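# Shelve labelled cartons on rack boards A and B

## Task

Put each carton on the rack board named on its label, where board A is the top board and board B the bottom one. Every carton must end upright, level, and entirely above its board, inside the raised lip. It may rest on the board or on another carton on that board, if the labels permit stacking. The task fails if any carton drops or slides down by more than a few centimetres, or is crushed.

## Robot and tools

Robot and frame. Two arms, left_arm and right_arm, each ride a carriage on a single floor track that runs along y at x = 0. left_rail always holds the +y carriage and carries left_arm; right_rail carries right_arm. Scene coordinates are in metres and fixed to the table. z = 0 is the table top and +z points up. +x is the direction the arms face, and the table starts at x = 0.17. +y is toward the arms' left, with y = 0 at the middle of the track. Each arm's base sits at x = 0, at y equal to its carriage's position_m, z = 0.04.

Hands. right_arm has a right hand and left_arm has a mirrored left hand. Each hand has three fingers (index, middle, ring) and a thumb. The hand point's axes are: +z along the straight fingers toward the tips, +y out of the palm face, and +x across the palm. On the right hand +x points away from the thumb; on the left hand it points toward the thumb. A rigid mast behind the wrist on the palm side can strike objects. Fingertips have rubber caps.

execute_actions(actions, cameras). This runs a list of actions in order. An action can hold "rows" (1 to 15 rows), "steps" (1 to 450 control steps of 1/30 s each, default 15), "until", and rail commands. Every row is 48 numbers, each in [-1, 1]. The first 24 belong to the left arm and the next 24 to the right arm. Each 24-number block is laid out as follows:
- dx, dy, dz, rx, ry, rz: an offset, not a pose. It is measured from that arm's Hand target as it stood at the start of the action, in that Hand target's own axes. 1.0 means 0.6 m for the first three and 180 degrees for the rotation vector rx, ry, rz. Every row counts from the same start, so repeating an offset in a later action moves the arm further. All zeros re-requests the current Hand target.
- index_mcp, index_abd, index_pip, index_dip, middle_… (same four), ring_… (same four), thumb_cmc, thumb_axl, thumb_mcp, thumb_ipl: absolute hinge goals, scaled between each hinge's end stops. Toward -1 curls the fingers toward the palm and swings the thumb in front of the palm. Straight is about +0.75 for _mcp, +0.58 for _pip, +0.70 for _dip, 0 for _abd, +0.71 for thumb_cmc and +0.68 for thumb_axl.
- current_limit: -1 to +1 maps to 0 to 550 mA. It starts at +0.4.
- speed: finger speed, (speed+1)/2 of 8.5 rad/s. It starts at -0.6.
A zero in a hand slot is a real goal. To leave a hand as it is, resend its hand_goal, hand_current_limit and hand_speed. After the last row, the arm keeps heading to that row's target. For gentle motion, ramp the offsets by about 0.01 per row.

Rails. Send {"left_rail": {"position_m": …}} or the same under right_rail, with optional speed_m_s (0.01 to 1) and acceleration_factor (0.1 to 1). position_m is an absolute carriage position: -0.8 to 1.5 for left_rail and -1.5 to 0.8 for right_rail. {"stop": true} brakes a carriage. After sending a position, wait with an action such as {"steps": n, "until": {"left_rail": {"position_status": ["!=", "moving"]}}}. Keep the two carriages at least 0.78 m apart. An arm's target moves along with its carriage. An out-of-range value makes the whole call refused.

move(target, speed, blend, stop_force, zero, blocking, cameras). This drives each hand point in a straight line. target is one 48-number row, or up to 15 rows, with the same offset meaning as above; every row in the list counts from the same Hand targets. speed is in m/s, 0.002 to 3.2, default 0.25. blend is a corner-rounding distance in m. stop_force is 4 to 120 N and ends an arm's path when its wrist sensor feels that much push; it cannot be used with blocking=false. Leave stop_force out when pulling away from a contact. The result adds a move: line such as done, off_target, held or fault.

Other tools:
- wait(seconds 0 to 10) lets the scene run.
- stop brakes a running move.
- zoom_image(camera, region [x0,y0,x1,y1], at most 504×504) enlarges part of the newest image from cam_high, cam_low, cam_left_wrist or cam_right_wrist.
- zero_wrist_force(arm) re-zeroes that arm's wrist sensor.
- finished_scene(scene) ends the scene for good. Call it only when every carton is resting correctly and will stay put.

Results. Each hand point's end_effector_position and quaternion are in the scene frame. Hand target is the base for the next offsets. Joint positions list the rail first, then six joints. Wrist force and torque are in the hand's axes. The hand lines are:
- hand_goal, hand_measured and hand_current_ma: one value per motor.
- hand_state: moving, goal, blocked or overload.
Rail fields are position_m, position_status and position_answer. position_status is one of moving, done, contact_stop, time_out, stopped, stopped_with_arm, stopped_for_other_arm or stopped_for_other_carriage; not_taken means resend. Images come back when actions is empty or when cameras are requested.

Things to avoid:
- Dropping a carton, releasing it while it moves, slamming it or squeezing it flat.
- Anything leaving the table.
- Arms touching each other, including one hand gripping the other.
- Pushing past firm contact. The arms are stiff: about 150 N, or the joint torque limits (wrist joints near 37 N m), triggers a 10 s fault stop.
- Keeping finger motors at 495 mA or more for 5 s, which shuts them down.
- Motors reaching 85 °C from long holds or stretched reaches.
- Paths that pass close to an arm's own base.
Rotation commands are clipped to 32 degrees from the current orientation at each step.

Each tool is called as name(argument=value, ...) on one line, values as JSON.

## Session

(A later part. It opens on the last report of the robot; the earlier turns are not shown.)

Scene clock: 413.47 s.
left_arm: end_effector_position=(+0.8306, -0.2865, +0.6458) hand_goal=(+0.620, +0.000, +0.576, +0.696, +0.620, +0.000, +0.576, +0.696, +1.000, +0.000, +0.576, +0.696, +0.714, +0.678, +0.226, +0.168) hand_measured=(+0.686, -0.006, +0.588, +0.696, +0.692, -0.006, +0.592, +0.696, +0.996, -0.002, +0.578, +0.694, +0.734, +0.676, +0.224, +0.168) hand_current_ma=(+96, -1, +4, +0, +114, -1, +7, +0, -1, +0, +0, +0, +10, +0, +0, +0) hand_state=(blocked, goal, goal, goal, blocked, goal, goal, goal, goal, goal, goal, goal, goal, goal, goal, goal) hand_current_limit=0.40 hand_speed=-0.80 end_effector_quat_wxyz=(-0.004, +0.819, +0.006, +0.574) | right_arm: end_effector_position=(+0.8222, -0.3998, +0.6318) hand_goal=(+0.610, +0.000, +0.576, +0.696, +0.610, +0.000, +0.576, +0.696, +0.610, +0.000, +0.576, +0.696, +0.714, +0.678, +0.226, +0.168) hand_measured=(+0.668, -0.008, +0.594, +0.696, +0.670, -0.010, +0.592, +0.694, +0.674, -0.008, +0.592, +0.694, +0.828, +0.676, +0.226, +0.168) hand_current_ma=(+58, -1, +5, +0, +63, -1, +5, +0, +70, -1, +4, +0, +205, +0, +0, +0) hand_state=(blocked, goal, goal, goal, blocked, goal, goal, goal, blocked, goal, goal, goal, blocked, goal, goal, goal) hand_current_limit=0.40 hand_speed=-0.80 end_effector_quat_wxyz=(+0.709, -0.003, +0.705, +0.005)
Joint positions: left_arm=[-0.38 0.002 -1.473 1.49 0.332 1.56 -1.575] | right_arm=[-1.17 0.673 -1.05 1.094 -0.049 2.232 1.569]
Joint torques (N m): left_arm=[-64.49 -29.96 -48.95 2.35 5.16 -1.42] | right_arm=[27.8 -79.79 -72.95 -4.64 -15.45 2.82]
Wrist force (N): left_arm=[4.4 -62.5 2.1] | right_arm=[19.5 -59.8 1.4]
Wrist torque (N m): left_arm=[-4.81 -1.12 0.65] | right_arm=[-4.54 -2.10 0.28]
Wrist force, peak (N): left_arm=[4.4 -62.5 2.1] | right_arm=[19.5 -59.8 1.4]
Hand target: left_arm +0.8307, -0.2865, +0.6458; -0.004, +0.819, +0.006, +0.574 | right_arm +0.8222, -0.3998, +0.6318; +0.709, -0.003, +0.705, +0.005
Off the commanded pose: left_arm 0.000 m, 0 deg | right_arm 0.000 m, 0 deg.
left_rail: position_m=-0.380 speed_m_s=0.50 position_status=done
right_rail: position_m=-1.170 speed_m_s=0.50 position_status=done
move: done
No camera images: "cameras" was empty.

move(target=[-0.0705,0.0003,0.0257,0,0,0, 0.62,0,0.576,0.696,0.62,0,0.576,0.696,1.0,0,0.576,0.696,0.714,0.678,0.226,0.168,0.4,-0.8, 0.075,0.0003,0,0,0,0, 0.61,0,0.576,0.696,0.61,0,0.576,0.696,0.61,0,0.576,0.696,0.714,0.678,0.226,0.168,0.4,-0.8], speed=0.04, cameras=["cam_high","cam_low"])

zoom_image(camera="cam_high", region=[0, 20, 250, 170])

zoom_image(camera="cam_low", region=[250, 172, 350, 242])

Scene clock: 416.10 s.
left_arm: end_effector_position=(+0.8307, -0.2867, +0.6009) hand_goal=(+0.620, +0.000, +0.576, +0.696, +0.620, +0.000, +0.576, +0.696, +1.000, +0.000, +0.576, +0.696, +0.714, +0.678, +0.226, +0.168) hand_measured=(+0.686, -0.006, +0.588, +0.696, +0.692, -0.006, +0.592, +0.696, +0.996, -0.002, +0.578, +0.694, +0.734, +0.676, +0.224, +0.168) hand_current_ma=(+96, -1, +4, +0, +114, -1, +7, +0, -1, +0, +0, +0, +10, +0, +0, +0) hand_state=(blocked, goal, goal, goal, blocked, goal, goal, goal, goal, goal, goal, goal, goal, goal, goal, goal) hand_current_limit=0.40 hand_speed=-0.80 end_effector_quat_wxyz=(-0.004, +0.819, +0.006, +0.574) | right_arm: end_effector_position=(+0.8225, -0.3995, +0.5869) hand_goal=(+0.610, +0.000, +0.576, +0.696, +0.610, +0.000, +0.576, +0.696, +0.610, +0.000, +0.576, +0.696, +0.714, +0.678, +0.226, +0.168) hand_measured=(+0.666, -0.008, +0.594, +0.696, +0.670, -0.010, +0.592, +0.694, +0.674, -0.008, +0.592, +0.694, +0.828, +0.676, +0.226, +0.168) hand_current_ma=(+57, -1, +5, +0, +63, -1, +5, +0, +70, -1, +4, +0, +205, +0, +0, +0) hand_state=(blocked, goal, goal, goal, blocked, goal, goal, goal, blocked, goal, goal, goal, blocked, goal, goal, goal) hand_current_limit=0.40 hand_speed=-0.80 end_effector_quat_wxyz=(+0.709, -0.003, +0.705, +0.005)
Joint positions: left_arm=[-0.38 0.001 -1.469 1.564 0.253 1.559 -1.576] | right_arm=[-1.17 0.673 -1.043 1.161 -0.124 2.232 1.569]
Joint torques (N m): left_arm=[-74.7 -31.02 -28.8 -3.27 7.11 -1] | right_arm=[59.25 -81.41 -60.47 -14.08 -6.24 -0.04]
Wrist force (N): left_arm=[8.8 -77.1 3.3] | right_arm=[23.7 -73.6 -0.9]
Wrist torque (N m): left_arm=[-5.95 -1.48 1.04] | right_arm=[-5.89 -2.50 0.13]
Wrist force, peak (N): left_arm=[8.8 -77.1 3.3] | right_arm=[23.7 -73.6 -0.9]
Hand target: left_arm +0.8307, -0.2867, +0.6008; -0.004, +0.819, +0.006, +0.574 | right_arm +0.8225, -0.3995, +0.5868; +0.709, -0.003, +0.705, +0.005
Off the commanded pose: left_arm 0.000 m, 0 deg | right_arm 0.000 m, 0 deg.
left_rail: position_m=-0.380 speed_m_s=0.50 position_status=done
right_rail: position_m=-1.170 speed_m_s=0.50 position_status=done
move: done
Images, in order (width x height): cam_high 672x504, cam_low 672x504.

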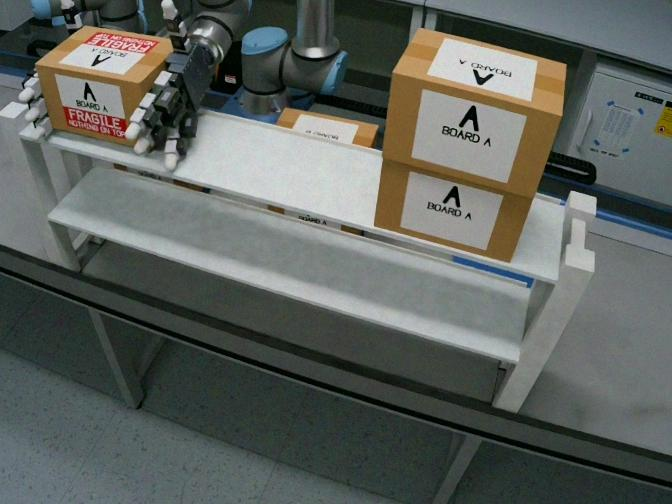

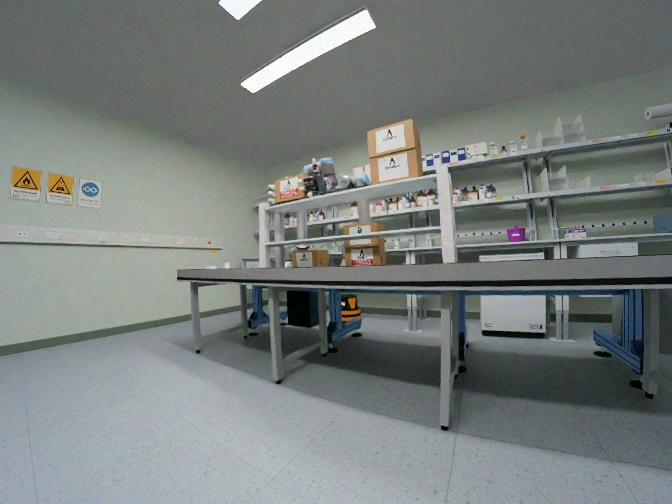

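Scaled by 2.016 from the camera's 672x504 image, which has a finer 960x720 frame.

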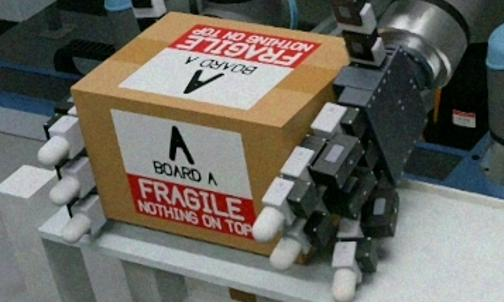

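Scaled by 5.040 from the camera's 672x504 image, which has a finer 960x720 frame.

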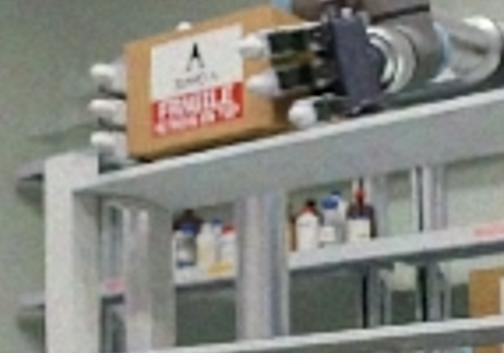

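zoom_image(camera="cam_high", region=[350, 160, 570, 300])

zoom_image(camera="cam_high", region=[0, 80, 120, 200])

Scaled by 2.291 from the camera's 672x504 image, which has a finer 960x720 frame.

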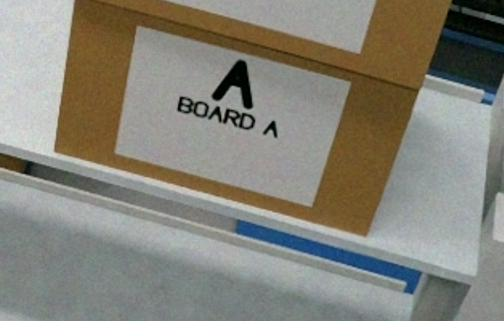

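Scaled by 4.200 from the camera's 672x504 image, which has a finer 960x720 frame.

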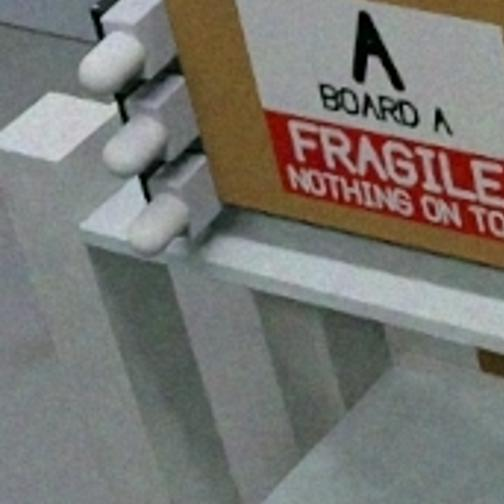

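zoom_image(camera="cam_high", region=[10, 110, 94, 170])

zoom_image(camera="cam_high", region=[360, 210, 444, 270])

Scaled by 6.000 from the camera's 672x504 image, which has a finer 960x720 frame.

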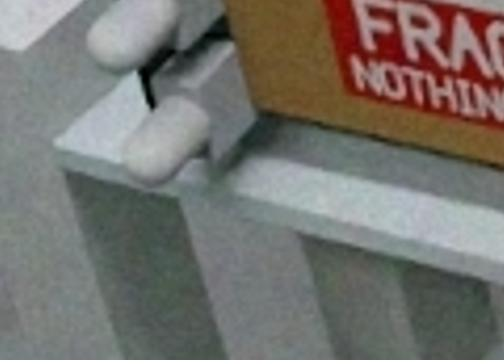

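Scaled by 6.000 from the camera's 672x504 image, which has a finer 960x720 frame.

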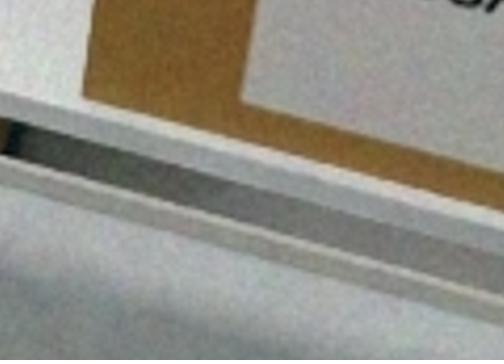

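move(target=[-0.0032,0.0001,0.0154,0,0,0, 0.62,0,0.576,0.696,0.62,0,0.576,0.696,1.0,0,0.576,0.696,0.714,0.678,0.226,0.168,0.4,-0.8, 0.0083,-0.0003,0.0133,0,0,0, 0.61,0,0.576,0.696,0.61,0,0.576,0.696,0.61,0,0.576,0.696,0.714,0.678,0.226,0.168,0.4,-0.8], speed=0.02, cameras=["cam_high","cam_low"])

zoom_image(camera="cam_high", region=[10, 110, 94, 170])

zoom_image(camera="cam_low", region=[250, 172, 350, 242])

Scene clock: 421.03 s.
left_arm: end_effector_position=(+0.8387, -0.2867, +0.5959) hand_goal=(+0.620, +0.000, +0.576, +0.696, +0.620, +0.000, +0.576, +0.696, +1.000, +0.000, +0.576, +0.696, +0.714, +0.678, +0.226, +0.168) hand_measured=(+0.680, -0.006, +0.588, +0.696, +0.686, -0.006, +0.596, +0.696, +0.996, -0.002, +0.578, +0.694, +0.734, +0.676, +0.224, +0.168) hand_current_ma=(+85, -1, +4, +0, +99, -1, +10, +0, -1, +0, +0, +0, +10, +0, +0, +0) hand_state=(blocked, goal, goal, goal, blocked, goal, goal, goal, goal, goal, goal, goal, goal, goal, goal, goal) hand_current_limit=0.40 hand_speed=-0.80 end_effector_quat_wxyz=(-0.004, +0.819, +0.006, +0.574) | right_arm: end_effector_position=(+0.8303, -0.3996, +0.5825) hand_goal=(+0.610, +0.000, +0.576, +0.696, +0.610, +0.000, +0.576, +0.696, +0.610, +0.000, +0.576, +0.696, +0.714, +0.678, +0.226, +0.168) hand_measured=(+0.666, -0.012, +0.594, +0.696, +0.670, -0.016, +0.594, +0.694, +0.676, -0.014, +0.596, +0.692, +0.822, +0.680, +0.226, +0.168) hand_current_ma=(+55, -2, +5, +0, +63, -3, +6, +0, +74, -2, +6, +0, +183, +0, +0, +0) hand_state=(blocked, goal, goal, goal, blocked, goal, goal, goal, blocked, goal, goal, goal, blocked, goal, goal, goal) hand_current_limit=0.40 hand_speed=-0.80 end_effector_quat_wxyz=(+0.709, -0.003, +0.705, +0.005)
Joint positions: left_arm=[-0.38 0.001 -1.455 1.557 0.246 1.559 -1.576] | right_arm=[-1.17 0.667 -1.033 1.154 -0.127 2.227 1.569]
Joint torques (N m): left_arm=[-58.63 -25.04 -38.95 -2.28 10.94 0.42] | right_arm=[23.67 26.81 -21.51 -4.89 -16.11 -5.81]
Wrist force (N): left_arm=[15.8 -96.6 -6.4] | right_arm=[-65.7 -94.0 -35.6]
Wrist torque (N m): left_arm=[-7.93 -1.80 2.84] | right_arm=[-9.49 13.82 2.70]
Wrist force, peak (N): left_arm=[15.8 -96.6 -6.4] | right_arm=[-65.7 -94.0 -35.6]
Hand target: left_arm +0.8388, -0.2867, +0.5958; -0.004, +0.819, +0.006, +0.574 | right_arm +0.8305, -0.3996, +0.5819; +0.709, -0.003, +0.705, +0.005
Off the commanded pose: left_arm 0.000 m, 0 deg | right_arm 0.001 m, 0 deg.
left_rail: position_m=-0.380 speed_m_s=0.50 position_status=done
right_rail: position_m=-1.170 speed_m_s=0.50 position_status=done
move: done
Images, in order (width x height): cam_high 672x504, cam_low 672x504.

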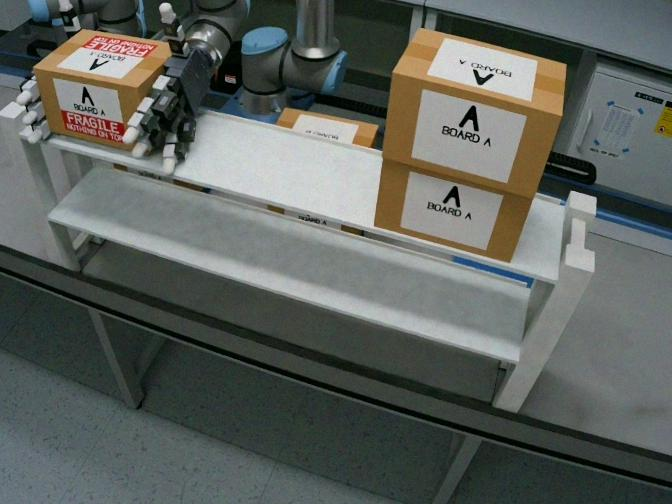

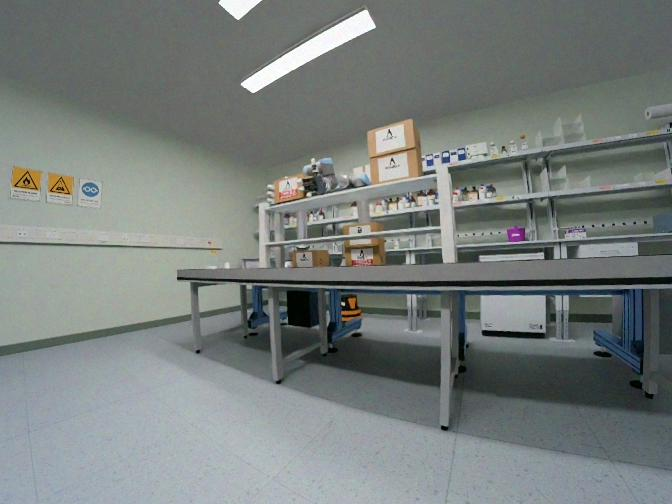

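Scaled by 6.000 from the camera's 672x504 image, which has a finer 960x720 frame.

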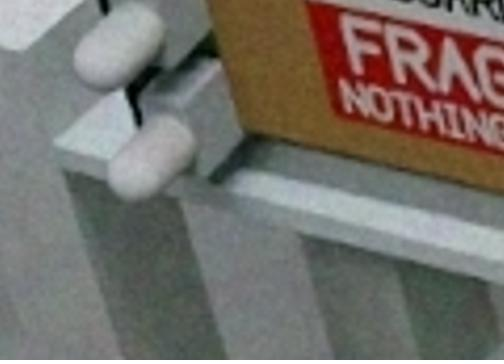

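Scaled by 5.040 from the camera's 672x504 image, which has a finer 960x720 frame.

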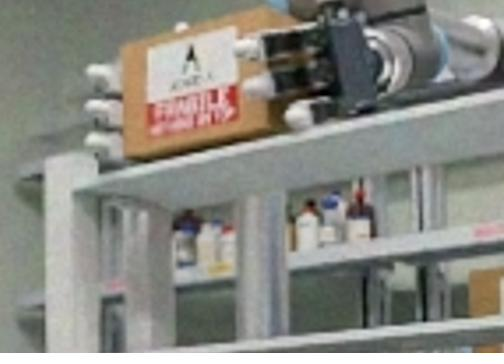

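move(target=[[0.0157,0,-0.0057,0,0,0, 0.62,0,0.576,0.696,0.62,0,0.576,0.696,1.0,0,0.576,0.696,0.714,0.678,0.226,0.168,0.4,-0.8, -0.0167,0.0004,0,0,0,0, 0.61,0,0.576,0.696,0.61,0,0.576,0.696,0.61,0,0.576,0.696,0.714,0.678,0.226,0.168,0.4,-0.8],[0.0214,-0.0003,0.01,0,0,0, 0.62,0,0.576,0.696,0.62,0,0.576,0.696,1.0,0,0.576,0.696,0.714,0.678,0.226,0.168,0.4,-0.8, -0.0167,0.0002,0.0167,0,0,0, 0.61,0,0.576,0.696,0.61,0,0.576,0.696,0.61,0,0.576,0.696,0.714,0.678,0.226,0.168,0.4,-0.8]], speed=0.02, cameras=["cam_high","cam_low"])

zoom_image(camera="cam_high", region=[10, 110, 94, 170])

zoom_image(camera="cam_low", region=[250, 172, 350, 242])

Scene clock: 428.87 s.
left_arm: end_effector_position=(+0.8487, -0.2864, +0.6059) hand_goal=(+0.620, +0.000, +0.576, +0.696, +0.620, +0.000, +0.576, +0.696, +1.000, +0.000, +0.576, +0.696, +0.714, +0.678, +0.226, +0.168) hand_measured=(+0.684, -0.012, +0.594, +0.696, +0.690, -0.010, +0.604, +0.696, +0.996, -0.002, +0.578, +0.694, +0.734, +0.676, +0.224, +0.168) hand_current_ma=(+93, -3, +9, +0, +107, -3, +18, +0, -1, +0, +0, +0, +10, +0, +0, +0) hand_state=(blocked, goal, goal, goal, blocked, goal, blocked, goal, goal, goal, goal, goal, goal, goal, goal, goal) hand_current_limit=0.40 hand_speed=-0.80 end_effector_quat_wxyz=(-0.004, +0.819, +0.006, +0.574) | right_arm: end_effector_position=(+0.8403, -0.3993, +0.5919) hand_goal=(+0.610, +0.000, +0.576, +0.696, +0.610, +0.000, +0.576, +0.696, +0.610, +0.000, +0.576, +0.696, +0.714, +0.678, +0.226, +0.168) hand_measured=(+0.666, -0.008, +0.594, +0.694, +0.670, -0.012, +0.594, +0.694, +0.672, -0.010, +0.596, +0.692, +0.840, +0.682, +0.226, +0.168) hand_current_ma=(+56, -1, +6, +0, +63, -2, +6, +0, +65, -1, +6, +0, +250, +0, +0, +0) hand_state=(blocked, goal, goal, goal, blocked, goal, goal, goal, blocked, goal, goal, goal, blocked, goal, goal, goal) hand_current_limit=0.40 hand_speed=-0.80 end_effector_quat_wxyz=(+0.709, -0.003, +0.705, +0.005)
Joint positions: left_arm=[-0.38 0.002 -1.44 1.523 0.266 1.56 -1.575] | right_arm=[-1.17 0.661 -1.023 1.121 -0.104 2.22 1.569]
Joint torques (N m): left_arm=[-30.08 -38.9 -50.43 2.1 14.24 1.84] | right_arm=[26.91 -77.39 -68.04 -3.73 -15.56 2.32]
Wrist force (N): left_arm=[-0.4 -60.1 2.7] | right_arm=[14.7 -57.3 2.0]
Wrist torque (N m): left_arm=[-4.32 -0.44 0.54] | right_arm=[-4.08 -1.49 0.75]
Wrist force, peak (N): left_arm=[16.4 -97.0 -5.6] | right_arm=[-83.1 -102.6 -45.7]
Hand target: left_arm +0.8488, -0.2863, +0.6059; -0.004, +0.819, +0.006, +0.574 | right_arm +0.8404, -0.3994, +0.5919; +0.709, -0.003, +0.705, +0.005
Off the commanded pose: left_arm 0.000 m, 0 deg | right_arm 0.000 m, 0 deg.
left_rail: position_m=-0.380 speed_m_s=0.50 position_status=done
right_rail: position_m=-1.170 speed_m_s=0.50 position_status=done
move: done
Images, in order (width x height): cam_high 672x504, cam_low 672x504.

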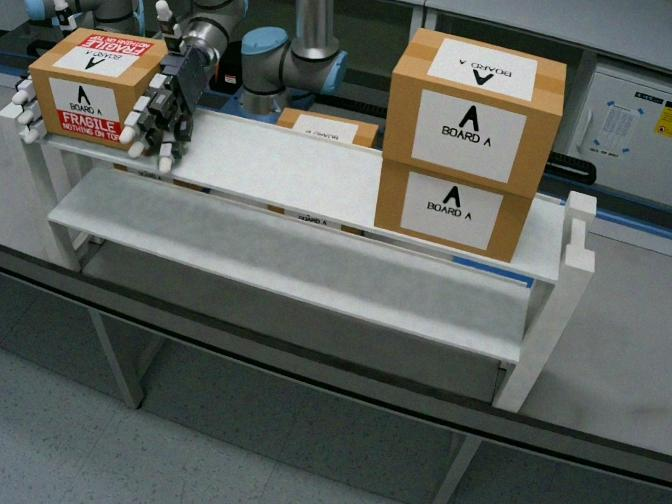

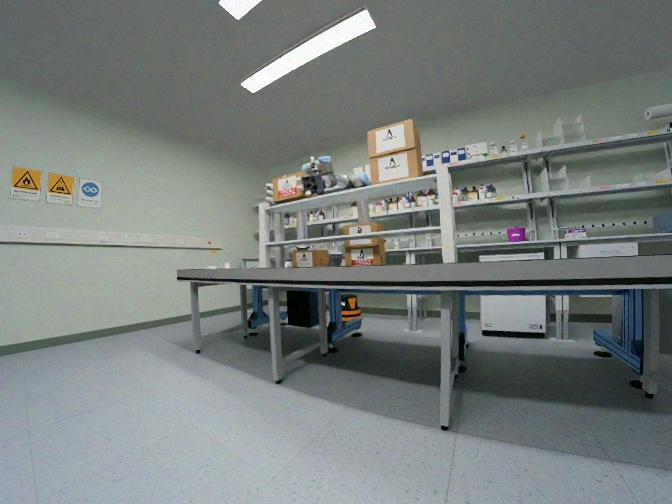

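Scaled by 6.000 from the camera's 672x504 image, which has a finer 960x720 frame.

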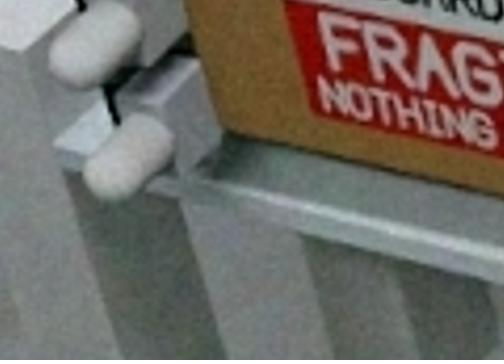

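Scaled by 5.040 from the camera's 672x504 image, which has a finer 960x720 frame.

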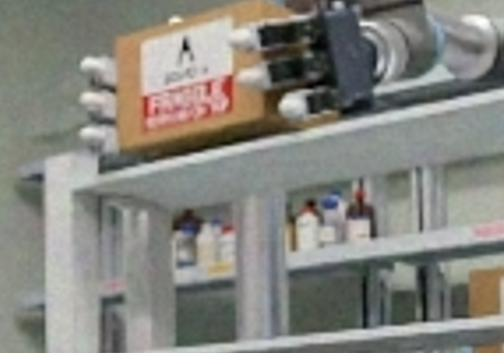

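move(target=[-0.0407,0.0003,0.0148,0,0,0, 0.62,0,0.576,0.696,0.62,0,0.576,0.696,1.0,0,0.576,0.696,0.714,0.678,0.226,0.168,0.4,-0.8, 0.0433,0.0003,0,0,0,0, 0.61,0,0.576,0.696,0.61,0,0.576,0.696,0.61,0,0.576,0.696,0.714,0.678,0.226,0.168,0.4,-0.8], speed=0.008, stop_force=14, cameras=["cam_high","cam_low"])

zoom_image(camera="cam_high", region=[10, 110, 94, 170])

zoom_image(camera="cam_low", region=[250, 172, 350, 242])

Scene clock: 431.60 s.
left_arm: end_effector_position=(+0.8488, -0.2863, +0.6024) hand_goal=(+0.620, +0.000, +0.576, +0.696, +0.620, +0.000, +0.576, +0.696, +1.000, +0.000, +0.576, +0.696, +0.714, +0.678, +0.226, +0.168) hand_measured=(+0.684, -0.012, +0.594, +0.696, +0.688, -0.010, +0.604, +0.696, +0.996, -0.002, +0.578, +0.694, +0.734, +0.676, +0.224, +0.168) hand_current_ma=(+91, -3, +9, +0, +101, -3, +18, +0, -1, +0, +0, +0, +10, +0, +0, +0) hand_state=(blocked, goal, goal, goal, blocked, goal, blocked, goal, goal, goal, goal, goal, goal, goal, goal, goal) hand_current_limit=0.40 hand_speed=-0.80 end_effector_quat_wxyz=(-0.004, +0.819, +0.006, +0.574) | right_arm: end_effector_position=(+0.8405, -0.3994, +0.5902) hand_goal=(+0.610, +0.000, +0.576, +0.696, +0.610, +0.000, +0.576, +0.696, +0.610, +0.000, +0.576, +0.696, +0.714, +0.678, +0.226, +0.168) hand_measured=(+0.666, -0.008, +0.594, +0.694, +0.670, -0.012, +0.594, +0.694, +0.672, -0.012, +0.596, +0.692, +0.832, +0.680, +0.226, +0.168) hand_current_ma=(+55, -1, +6, +0, +63, -2, +6, +0, +66, -2, +6, +0, +218, +0, +0, +0) hand_state=(blocked, goal, goal, goal, blocked, goal, goal, goal, blocked, goal, goal, goal, blocked, goal, goal, goal) hand_current_limit=0.40 hand_speed=-0.80 end_effector_quat_wxyz=(+0.709, -0.003, +0.705, +0.005)
Joint positions: left_arm=[-0.38 0.002 -1.44 1.528 0.26 1.56 -1.575] | right_arm=[-1.17 0.661 -1.022 1.123 -0.107 2.22 1.569]
Joint torques (N m): left_arm=[-45.85 -60.46 -46.77 2.27 10.48 1.24] | right_arm=[48.84 -81.22 -59.52 -3.27 -13.71 -0.41]
Wrist force (N): left_arm=[4.0 -67.6 -0.5] | right_arm=[0.8 -63.6 -0.4]
Wrist torque (N m): left_arm=[-5.38 -0.80 1.54] | right_arm=[-5.07 1.34 0.74]
Wrist force, peak (N): left_arm=[11.9 -73.2 -0.4] | right_arm=[1.0 -67.8 -2.9]
Hand target: left_arm +0.8488, -0.2863, +0.6024; -0.004, +0.819, +0.006, +0.574 (not the last commanded pose) | right_arm +0.8404, -0.3994, +0.5902; +0.709, -0.003, +0.705, +0.005 (not the last commanded pose)
Off the commanded pose: left_arm 0.023 m, 0 deg | right_arm 0.024 m, 0 deg.
left_rail: position_m=-0.380 speed_m_s=0.50 position_status=done
right_rail: position_m=-1.170 speed_m_s=0.50 position_status=done
move: contact (left_arm, right_arm)
Images, in order (width x height): cam_high 672x504, cam_low 672x504.

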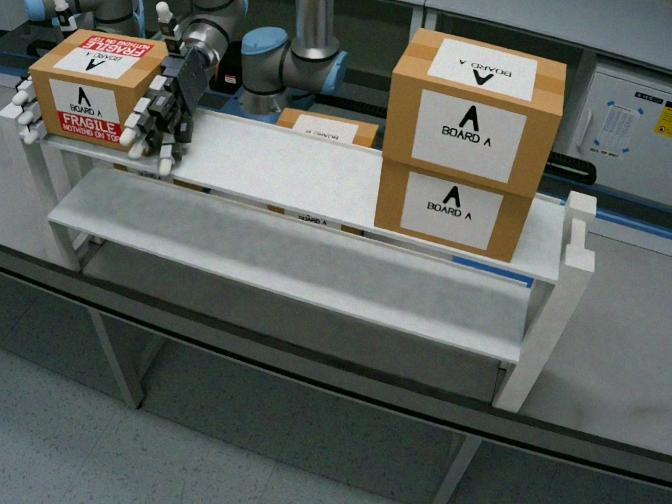

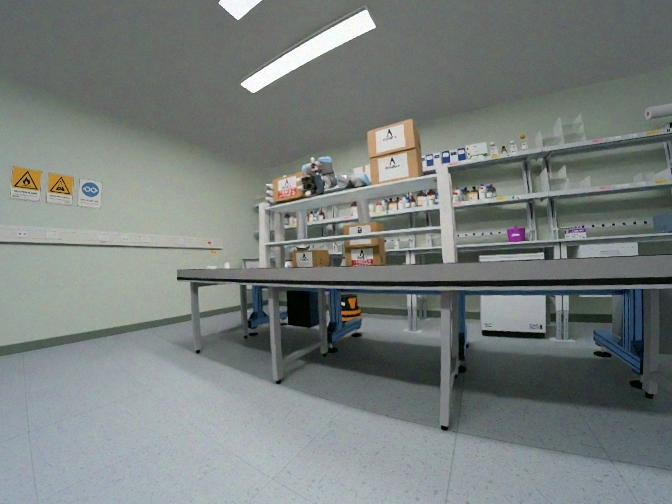

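Scaled by 6.000 from the camera's 672x504 image, which has a finer 960x720 frame.

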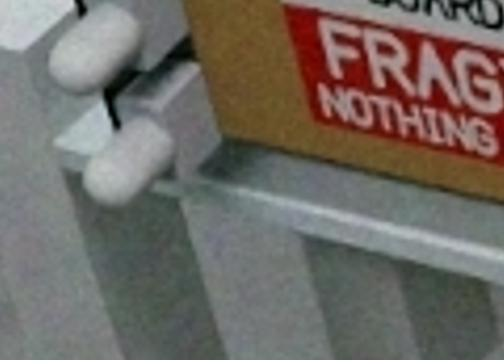

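Scaled by 5.040 from the camera's 672x504 image, which has a finer 960x720 frame.

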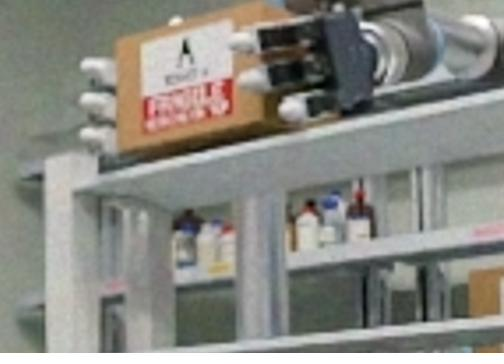

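zoom_image(camera="cam_high", region=[180, 90, 300, 170])

zoom_image(camera="cam_high", region=[510, 170, 620, 290])

Scaled by 4.200 from the camera's 672x504 image, which has a finer 960x720 frame.

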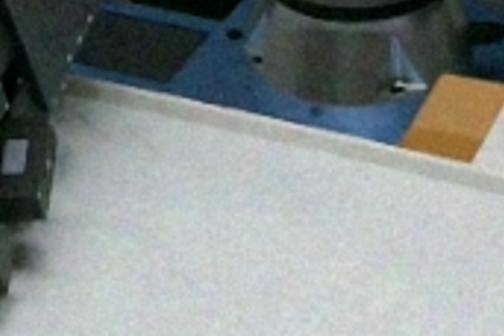

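Scaled by 4.200 from the camera's 672x504 image, which has a finer 960x720 frame.

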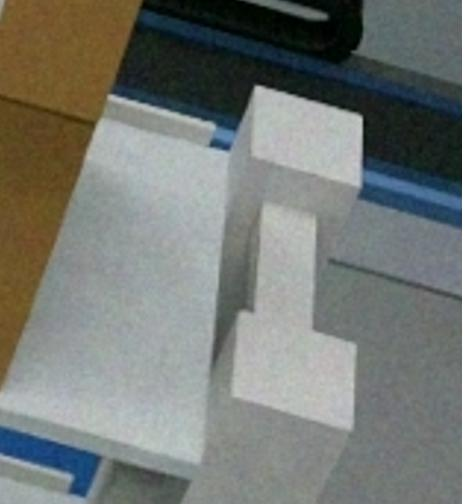

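zoom_image(camera="cam_low", region=[262, 172, 332, 222])

zoom_image(camera="cam_low", region=[362, 125, 432, 185])

Scaled by 7.200 from the camera's 672x504 image, which has a finer 960x720 frame.

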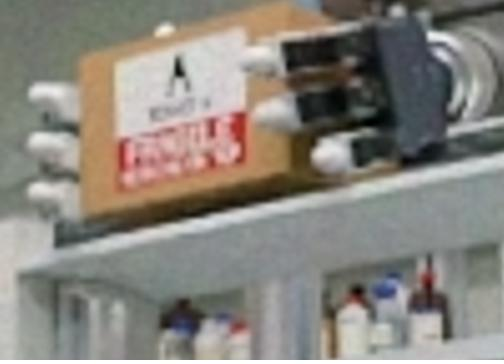

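Scaled by 7.200 from the camera's 672x504 image, which has a finer 960x720 frame.

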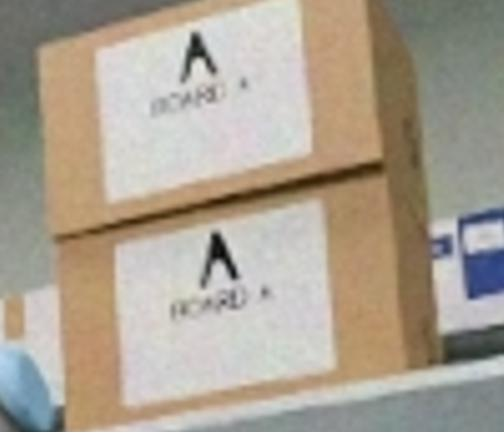

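move(target=[[0.0188,0,-0.0068,0,0,0, 0.62,0,0.576,0.696,0.62,0,0.576,0.696,1.0,0,0.576,0.696,0.714,0.678,0.226,0.168,0.4,-0.8, -0.02,0,0,0,0,0, 0.61,0,0.576,0.696,0.61,0,0.576,0.696,0.61,0,0.576,0.696,0.714,0.678,0.226,0.168,0.4,-0.8],[0.0044,-0.0003,-0.0362,0,-0.01944,0, 0.62,0,0.576,0.696,0.62,0,0.576,0.696,1.0,0,0.576,0.696,0.714,0.678,0.226,0.168,0.4,-0.8, -0.0173,0.0007,-0.0337,0,0.01944,0, 0.61,0,0.576,0.696,0.61,0,0.576,0.696,0.61,0,0.576,0.696,0.714,0.678,0.226,0.168,0.4,-0.8]], speed=0.03, cameras=["cam_high","cam_low"])

zoom_image(camera="cam_high", region=[0, 20, 210, 170])

zoom_image(camera="cam_low", region=[262, 172, 332, 222])

Scene clock: 457.50 s.
left_arm: end_effector_position=(+0.8293, -0.2864, +0.6123) hand_goal=(+0.620, +0.000, +0.576, +0.696, +0.620, +0.000, +0.576, +0.696, +1.000, +0.000, +0.576, +0.696, +0.714, +0.678, +0.226, +0.168) hand_measured=(+0.684, -0.012, +0.594, +0.696, +0.688, -0.010, +0.604, +0.696, +0.996, -0.002, +0.578, +0.694, +0.734, +0.676, +0.224, +0.168) hand_current_ma=(+91, -3, +9, +0, +101, -3, +18, +0, -1, +0, +0, +0, +10, +0, +0, +0) hand_state=(blocked, goal, goal, goal, blocked, goal, blocked, goal, goal, goal, goal, goal, goal, goal, goal, goal) hand_current_limit=0.40 hand_speed=-0.80 end_effector_quat_wxyz=(-0.004, +0.836, +0.006, +0.549) | right_arm: end_effector_position=(+0.8202, -0.3992, +0.6005) hand_goal=(+0.610, +0.000, +0.576, +0.696, +0.610, +0.000, +0.576, +0.696, +0.610, +0.000, +0.576, +0.696, +0.714, +0.678, +0.226, +0.168) hand_measured=(+0.666, -0.008, +0.594, +0.694, +0.670, -0.012, +0.594, +0.694, +0.672, -0.012, +0.596, +0.692, +0.832, +0.680, +0.226, +0.168) hand_current_ma=(+55, -1, +6, +0, +63, -2, +6, +0, +66, -2, +6, +0, +218, +0, +0, +0) hand_state=(blocked, goal, goal, goal, blocked, goal, goal, goal, blocked, goal, goal, goal, blocked, goal, goal, goal) hand_current_limit=0.40 hand_speed=-0.80 end_effector_quat_wxyz=(+0.687, -0.003, +0.727, +0.005)
Joint positions: left_arm=[-0.38 0.002 -1.456 1.508 0.357 1.56 -1.576] | right_arm=[-1.17 0.676 -1.035 1.098 0.008 2.233 1.617]
Joint torques (N m): left_arm=[-57.47 -61.28 -49.21 2.58 16.15 -1.65] | right_arm=[63.19 -99.24 -71.57 -5.01 -6.1 2.68]
Wrist force (N): left_arm=[1.1 -75.4 3.0] | right_arm=[16.7 -72.2 3.0]
Wrist torque (N m): left_arm=[-6.07 -0.62 1.94] | right_arm=[-5.84 -1.72 0.01]
Wrist force, peak (N): left_arm=[1.2 -75.5 2.7] | right_arm=[17.2 -72.3 2.9]
Hand target: left_arm +0.8293, -0.2864, +0.6123; -0.004, +0.836, +0.006, +0.549 | right_arm +0.8202, -0.3992, +0.6005; +0.687, -0.003, +0.727, +0.005
Off the commanded pose: left_arm 0.000 m, 0 deg | right_arm 0.000 m, 0 deg.
left_rail: position_m=-0.380 speed_m_s=0.50 position_status=done
right_rail: position_m=-1.170 speed_m_s=0.50 position_status=done
move: done
Images, in order (width x height): cam_high 672x504, cam_low 672x504.

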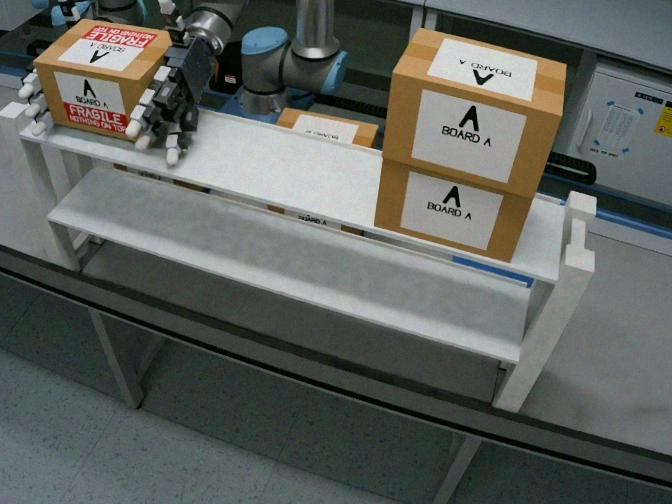

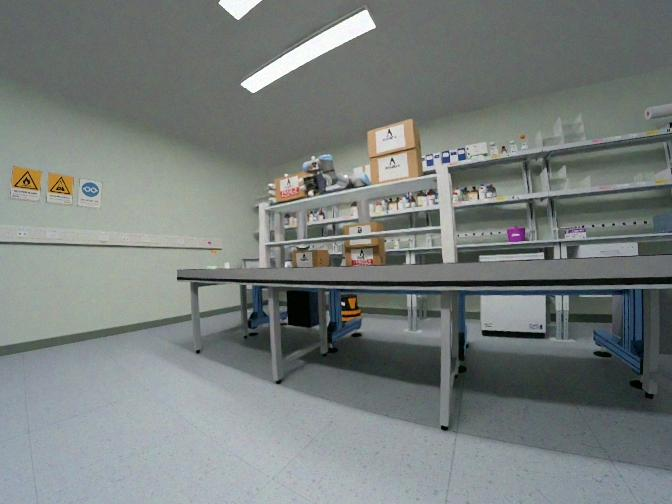

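Scaled by 2.400 from the camera's 672x504 image, which has a finer 960x720 frame.

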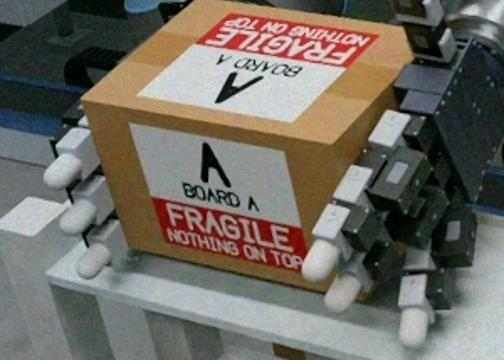

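Scaled by 7.200 from the camera's 672x504 image, which has a finer 960x720 frame.

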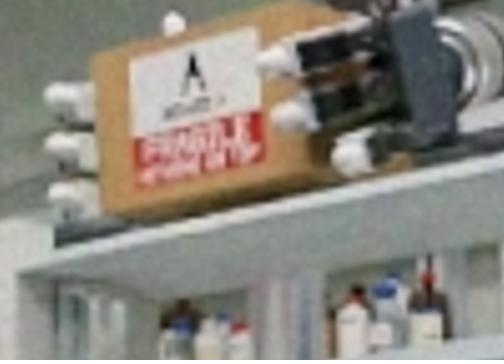

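move(target=[0,0,0,0,0,0, 0.62,0,0.576,0.696,0.62,0,0.576,0.696,1.0,0.35,0.576,0.696,0.714,0.678,0.226,0.168,0.4,-0.8, 0,0,0,0,0,0, 0.61,0,0.576,0.696,0.61,0,0.576,0.696,0.61,0,0.576,0.696,0.714,0.678,0.226,0.168,0.4,-0.8], speed=0.03, cameras=[])

move(target=[-0.0397,0,0.0173,0,0,0, 0.62,0,0.576,0.696,0.62,0,0.576,0.696,1.0,0.35,0.576,0.696,0.714,0.678,0.226,0.168,0.4,-0.8, 0.0432,0,0.0026,0,0,0, 0.61,0,0.576,0.696,0.61,0,0.576,0.696,0.61,0,0.576,0.696,0.714,0.678,0.226,0.168,0.4,-0.8], speed=0.008, stop_force=14, cameras=["cam_high","cam_low"])

zoom_image(camera="cam_high", region=[0, 20, 210, 170])

zoom_image(camera="cam_low", region=[262, 172, 332, 222])

Scene clock: 460.57 s.
left_arm: end_effector_position=(+0.8293, -0.2864, +0.6123) hand_goal=(+0.620, +0.000, +0.576, +0.696, +0.620, +0.000, +0.576, +0.696, +1.000, +0.350, +0.576, +0.696, +0.714, +0.678, +0.226, +0.168) hand_measured=(+0.684, -0.012, +0.594, +0.696, +0.688, -0.010, +0.604, +0.696, +1.000, +0.296, +0.582, +0.694, +0.734, +0.676, +0.224, +0.168) hand_current_ma=(+91, -3, +9, +0, +101, -3, +18, +0, +0, -50, +1, +0, +10, +0, +0, +0) hand_state=(blocked, goal, goal, goal, blocked, goal, blocked, goal, goal, blocked, goal, goal, goal, goal, goal, goal) hand_current_limit=0.40 hand_speed=-0.80 end_effector_quat_wxyz=(-0.004, +0.836, +0.006, +0.549) | right_arm: end_effector_position=(+0.8202, -0.3992, +0.6005) hand_goal=(+0.610, +0.000, +0.576, +0.696, +0.610, +0.000, +0.576, +0.696, +0.610, +0.000, +0.576, +0.696, +0.714, +0.678, +0.226, +0.168) hand_measured=(+0.666, -0.008, +0.594, +0.694, +0.670, -0.012, +0.594, +0.694, +0.672, -0.012, +0.596, +0.692, +0.832, +0.680, +0.226, +0.168) hand_current_ma=(+55, -1, +6, +0, +63, -2, +6, +0, +66, -2, +6, +0, +218, +0, +0, +0) hand_state=(blocked, goal, goal, goal, blocked, goal, goal, goal, blocked, goal, goal, goal, blocked, goal, goal, goal) hand_current_limit=0.40 hand_speed=-0.80 end_effector_quat_wxyz=(+0.687, -0.003, +0.727, +0.005)
Joint positions: left_arm=[-0.38 0.002 -1.456 1.508 0.357 1.56 -1.576] | right_arm=[-1.17 0.676 -1.035 1.098 0.008 2.234 1.617]
Joint torques (N m): left_arm=[-38.47 -60.3 -49.06 2.39 15.58 -1.86] | right_arm=[58.17 -99.56 -71.17 -4.8 -5.88 2.74]
Wrist force (N): left_arm=[1.1 -73.3 2.7] | right_arm=[16.7 -70.1 2.6]
Wrist torque (N m): left_arm=[-5.76 -0.66 1.77] | right_arm=[-5.58 -1.75 0.08]
Wrist force, peak (N): left_arm=[1.1 -75.5 2.6] | right_arm=[16.8 -72.1 2.7]
Hand target: left_arm +0.8293, -0.2864, +0.6123; -0.004, +0.836, +0.006, +0.549 | right_arm +0.8202, -0.3992, +0.6005; +0.687, -0.003, +0.727, +0.005
Off the commanded pose: left_arm 0.000 m, 0 deg | right_arm 0.000 m, 0 deg.
left_rail: position_m=-0.380 speed_m_s=0.50 position_status=done
right_rail: position_m=-1.170 speed_m_s=0.50 position_status=done
move: done
No camera images: "cameras" was empty.

Scene clock: 464.63 s.
left_arm: end_effector_position=(+0.8293, -0.2864, +0.5892) hand_goal=(+0.620, +0.000, +0.576, +0.696, +0.620, +0.000, +0.576, +0.696, +1.000, +0.350, +0.576, +0.696, +0.714, +0.678, +0.226, +0.168) hand_measured=(+0.682, -0.012, +0.594, +0.696, +0.684, -0.006, +0.604, +0.696, +1.000, +0.302, +0.582, +0.694, +0.734, +0.676, +0.224, +0.168) hand_current_ma=(+87, -3, +9, +0, +95, -1, +18, +0, +0, -39, +1, +0, +10, +0, +0, +0) hand_state=(blocked, goal, goal, goal, blocked, goal, blocked, goal, goal, blocked, goal, goal, goal, goal, goal, goal) hand_current_limit=0.40 hand_speed=-0.80 end_effector_quat_wxyz=(-0.004, +0.836, +0.006, +0.549) | right_arm: end_effector_position=(+0.8202, -0.3991, +0.5785) hand_goal=(+0.610, +0.000, +0.576, +0.696, +0.610, +0.000, +0.576, +0.696, +0.610, +0.000, +0.576, +0.696, +0.714, +0.678, +0.226, +0.168) hand_measured=(+0.666, -0.008, +0.594, +0.694, +0.670, -0.012, +0.594, +0.694, +0.672, -0.012, +0.596, +0.692, +0.832, +0.680, +0.226, +0.168) hand_current_ma=(+55, -1, +6, +0, +63, -2, +6, +0, +67, -2, +6, +0, +218, +0, +0, +0) hand_state=(blocked, goal, goal, goal, blocked, goal, goal, goal, blocked, goal, goal, goal, blocked, goal, goal, goal) hand_current_limit=0.40 hand_speed=-0.80 end_effector_quat_wxyz=(+0.687, -0.003, +0.727, +0.005)
Joint positions: left_arm=[-0.38 0.002 -1.453 1.546 0.316 1.56 -1.576] | right_arm=[-1.17 0.676 -1.031 1.132 -0.029 2.234 1.617]
Joint torques (N m): left_arm=[-55.52 -51.89 -44.11 2.3 11.96 -0.36] | right_arm=[43.34 -80.47 -66.3 -4.56 -7.89 2.52]
Wrist force (N): left_arm=[9.1 -82.0 -0.8] | right_arm=[7.8 -72.4 1.6]
Wrist torque (N m): left_arm=[-6.56 -1.84 1.72] | right_arm=[-5.20 -0.73 -1.15]
Wrist force, peak (N): left_arm=[15.3 -90.3 -0.5] | right_arm=[-2.5 -77.9 -5.3]
Hand target: left_arm +0.8293, -0.2864, +0.5892; -0.004, +0.836, +0.006, +0.549 (not the last commanded pose) | right_arm +0.8202, -0.3991, +0.5785; +0.687, -0.003, +0.727, +0.005 (not the last commanded pose)
Off the commanded pose: left_arm 0.003 m, 0 deg | right_arm 0.004 m, 0 deg.
left_rail: position_m=-0.380 speed_m_s=0.50 position_status=done
right_rail: position_m=-1.170 speed_m_s=0.50 position_status=done
move: contact (left_arm, right_arm)
Images, in order (width x height): cam_high 672x504, cam_low 672x504.

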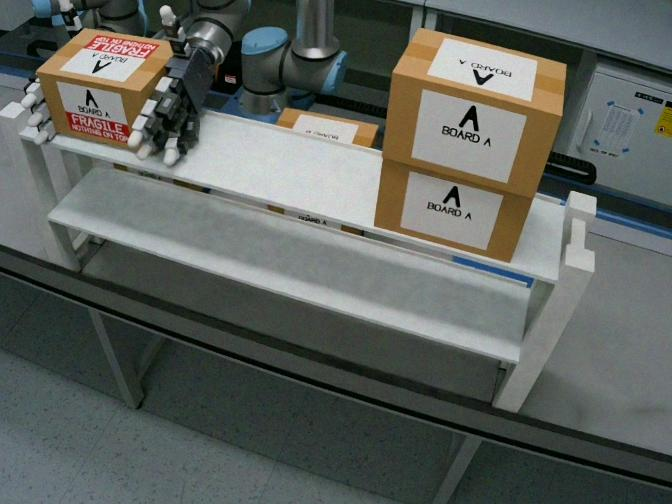

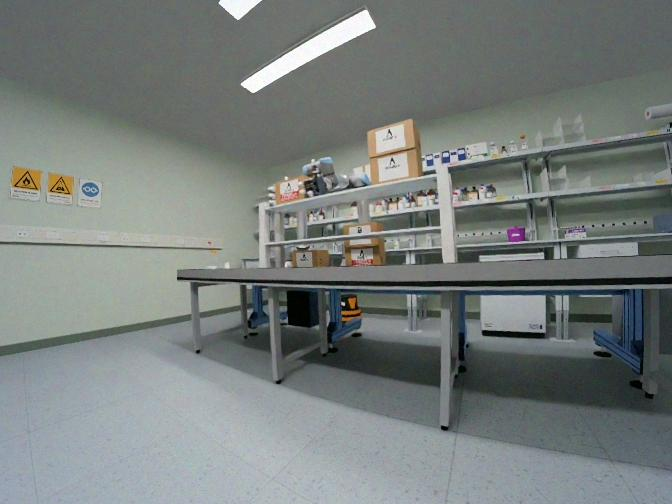

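Scaled by 2.400 from the camera's 672x504 image, which has a finer 960x720 frame.

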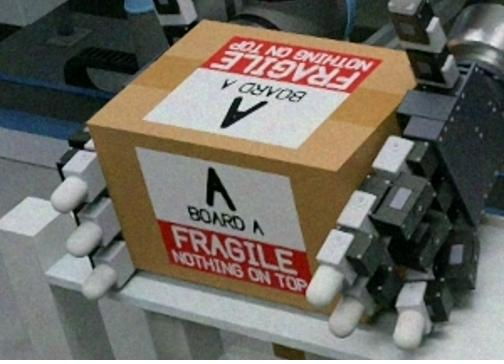

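Scaled by 7.200 from the camera's 672x504 image, which has a finer 960x720 frame.

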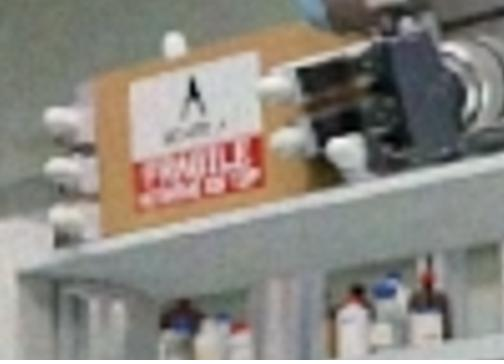

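move(target=[-0.0122,0,0.0053,0,0,0, 0.62,0,0.576,0.696,0.62,0,0.576,0.696,1.0,0.35,0.576,0.696,0.714,0.678,0.226,0.168,0.4,-0.8, 0.0133,0,0.0008,0,0,0, 0.61,0,0.576,0.696,0.61,0,0.576,0.696,0.61,0,0.576,0.696,0.714,0.678,0.226,0.168,0.4,-0.8], speed=0.006, stop_force=16, cameras=[])

Scene clock: 467.70 s.
left_arm: end_effector_position=(+0.8293, -0.2864, +0.5812) hand_goal=(+0.620, +0.000, +0.576, +0.696, +0.620, +0.000, +0.576, +0.696, +1.000, +0.350, +0.576, +0.696, +0.714, +0.678, +0.226, +0.168) hand_measured=(+0.668, -0.008, +0.594, +0.696, +0.670, +0.000, +0.602, +0.696, +1.000, +0.324, +0.582, +0.694, +0.734, +0.676, +0.224, +0.168) hand_current_ma=(+56, -1, +9, +0, +62, +0, +17, +0, +0, -13, +1, +0, +10, +0, +0, +0) hand_state=(blocked, goal, goal, goal, blocked, goal, blocked, goal, goal, blocked, goal, goal, goal, goal, goal, goal) hand_current_limit=0.40 hand_speed=-0.80 end_effector_quat_wxyz=(-0.004, +0.836, +0.006, +0.549) | right_arm: end_effector_position=(+0.8202, -0.3992, +0.5782) hand_goal=(+0.610, +0.000, +0.576, +0.696, +0.610, +0.000, +0.576, +0.696, +0.610, +0.000, +0.576, +0.696, +0.714, +0.678, +0.226, +0.168) hand_measured=(+0.670, -0.014, +0.596, +0.694, +0.674, -0.020, +0.600, +0.694, +0.682, -0.016, +0.598, +0.692, +0.814, +0.682, +0.226, +0.168) hand_current_ma=(+62, -3, +7, +0, +70, -5, +9, +0, +89, -3, +8, +0, +157, +0, +0, +0) hand_state=(blocked, goal, blocked, goal, blocked, goal, blocked, goal, blocked, goal, blocked, goal, blocked, goal, goal, goal) hand_current_limit=0.40 hand_speed=-0.80 end_effector_quat_wxyz=(+0.687, -0.003, +0.727, +0.005)
Joint positions: left_arm=[-0.38 0.002 -1.452 1.558 0.302 1.56 -1.576] | right_arm=[-1.17 0.676 -1.031 1.132 -0.03 2.234 1.617]
Joint torques (N m): left_arm=[-85.96 -31.47 -20.9 -2.14 10.86 0.41] | right_arm=[60.2 -52.07 -53.83 -8.18 -11.79 2.58]
Wrist force (N): left_arm=[18.0 -106.4 -7.7] | right_arm=[-8.9 -91.3 1.3]
Wrist torque (N m): left_arm=[-8.96 -2.08 2.65] | right_arm=[-6.23 2.67 -3.11]
Wrist force, peak (N): left_arm=[23.1 -113.8 -9.5] | right_arm=[-7.5 -92.7 0.7]
Hand target: left_arm +0.8293, -0.2864, +0.5813; -0.004, +0.836, +0.006, +0.549 | right_arm +0.8202, -0.3991, +0.5782; +0.687, -0.003, +0.727, +0.005 (not the last commanded pose)
Off the commanded pose: left_arm 0.000 m, 0 deg | right_arm 0.008 m, 0 deg.
left_rail: position_m=-0.380 speed_m_s=0.50 position_status=done
right_rail: position_m=-1.170 speed_m_s=0.50 position_status=done
move: contact (right_arm)
No camera images: "cameras" was empty.

move(target=[0,-0.0008,0,0,0,0, 0.64,0,0.576,0.696,0.64,0,0.576,0.696,1.0,0.35,0.576,0.696,0.714,0.678,0.226,0.168,0.4,-0.8, 0,-0.0008,0,0,0,0, 0.63,0,0.576,0.696,0.63,0,0.576,0.696,0.63,0,0.576,0.696,0.714,0.678,0.226,0.168,0.4,-0.8], speed=0.004, cameras=["cam_high","cam_low"])

zoom_image(camera="cam_high", region=[0, 20, 210, 170])

zoom_image(camera="cam_low", region=[262, 172, 332, 222])

Scene clock: 469.43 s.
left_arm: end_effector_position=(+0.8293, -0.2860, +0.5812) hand_goal=(+0.640, +0.000, +0.576, +0.696, +0.640, +0.000, +0.576, +0.696, +1.000, +0.350, +0.576, +0.696, +0.714, +0.678, +0.226, +0.168) hand_measured=(+0.668, -0.008, +0.594, +0.696, +0.672, +0.000, +0.602, +0.696, +1.000, +0.324, +0.582, +0.694, +0.734, +0.676, +0.224, +0.168) hand_current_ma=(+22, -1, +9, +0, +26, +0, +17, +0, +0, -13, +1, +0, +10, +0, +0, +0) hand_state=(blocked, goal, goal, goal, blocked, goal, blocked, goal, goal, blocked, goal, goal, goal, goal, goal, goal) hand_current_limit=0.40 hand_speed=-0.80 end_effector_quat_wxyz=(-0.004, +0.836, +0.006, +0.549) | right_arm: end_effector_position=(+0.8202, -0.3995, +0.5782) hand_goal=(+0.630, +0.000, +0.576, +0.696, +0.630, +0.000, +0.576, +0.696, +0.630, +0.000, +0.576, +0.696, +0.714, +0.678, +0.226, +0.168) hand_measured=(+0.672, -0.014, +0.596, +0.694, +0.676, -0.020, +0.600, +0.694, +0.684, -0.016, +0.598, +0.692, +0.812, +0.682, +0.226, +0.168) hand_current_ma=(+32, -3, +7, +0, +39, -5, +9, +0, +53, -3, +8, +0, +153, +0, +0, +0) hand_state=(blocked, goal, blocked, goal, blocked, goal, blocked, goal, blocked, goal, blocked, goal, blocked, goal, goal, goal) hand_current_limit=0.40 hand_speed=-0.80 end_effector_quat_wxyz=(+0.687, -0.003, +0.727, +0.005)
Joint positions: left_arm=[-0.38 0.003 -1.452 1.558 0.302 1.561 -1.576] | right_arm=[-1.17 0.675 -1.032 1.133 -0.03 2.233 1.617]
Joint torques (N m): left_arm=[-42.71 -26.68 -41.74 -0.96 16.54 3.89] | right_arm=[38.92 -77.94 -34.42 -8.46 -17.83 0.7]
Wrist force (N): left_arm=[12.3 -80.8 -4.8] | right_arm=[-11.2 -65.3 10.2]
Wrist torque (N m): left_arm=[-6.75 -1.44 1.78] | right_arm=[-4.66 1.78 -2.66]
Wrist force, peak (N): left_arm=[18.3 -106.9 -7.4] | right_arm=[-8.6 -92.2 1.6]
Hand target: left_arm +0.8293, -0.2859, +0.5813; -0.004, +0.836, +0.006, +0.549 | right_arm +0.8202, -0.3996, +0.5782; +0.687, -0.003, +0.727, +0.005
Off the commanded pose: left_arm 0.000 m, 0 deg | right_arm 0.000 m, 0 deg.
left_rail: position_m=-0.380 speed_m_s=0.50 position_status=done
right_rail: position_m=-1.170 speed_m_s=0.50 position_status=done
move: done
Images, in order (width x height): cam_high 672x504, cam_low 672x504.

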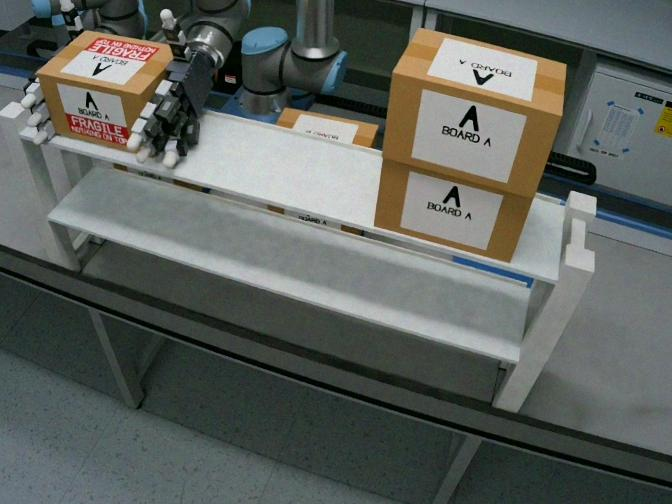

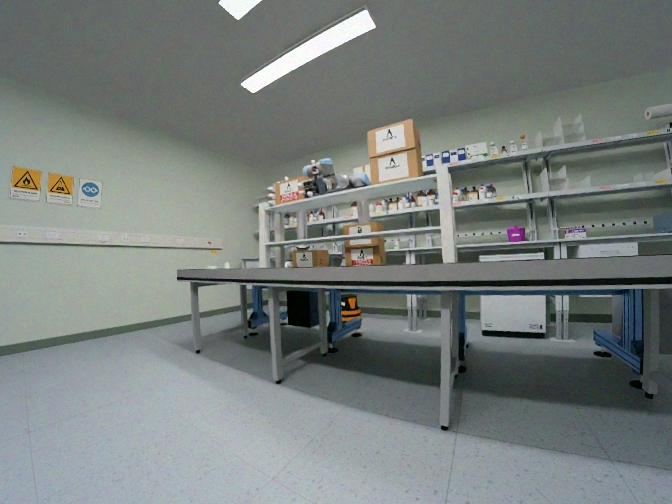

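Scaled by 2.400 from the camera's 672x504 image, which has a finer 960x720 frame.

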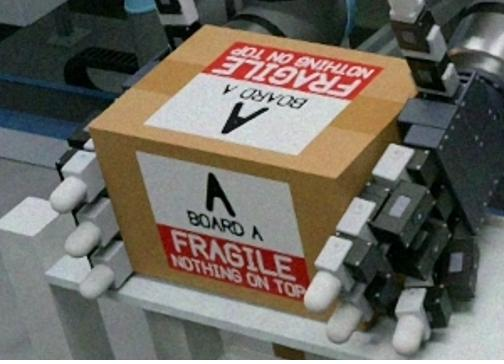

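Scaled by 7.200 from the camera's 672x504 image, which has a finer 960x720 frame.

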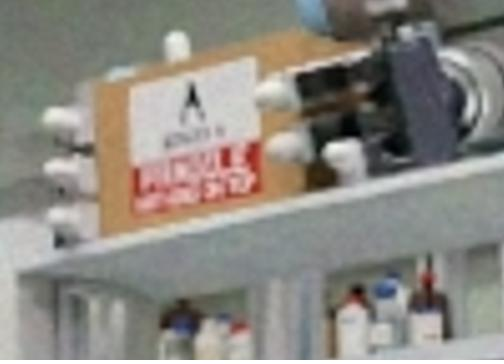

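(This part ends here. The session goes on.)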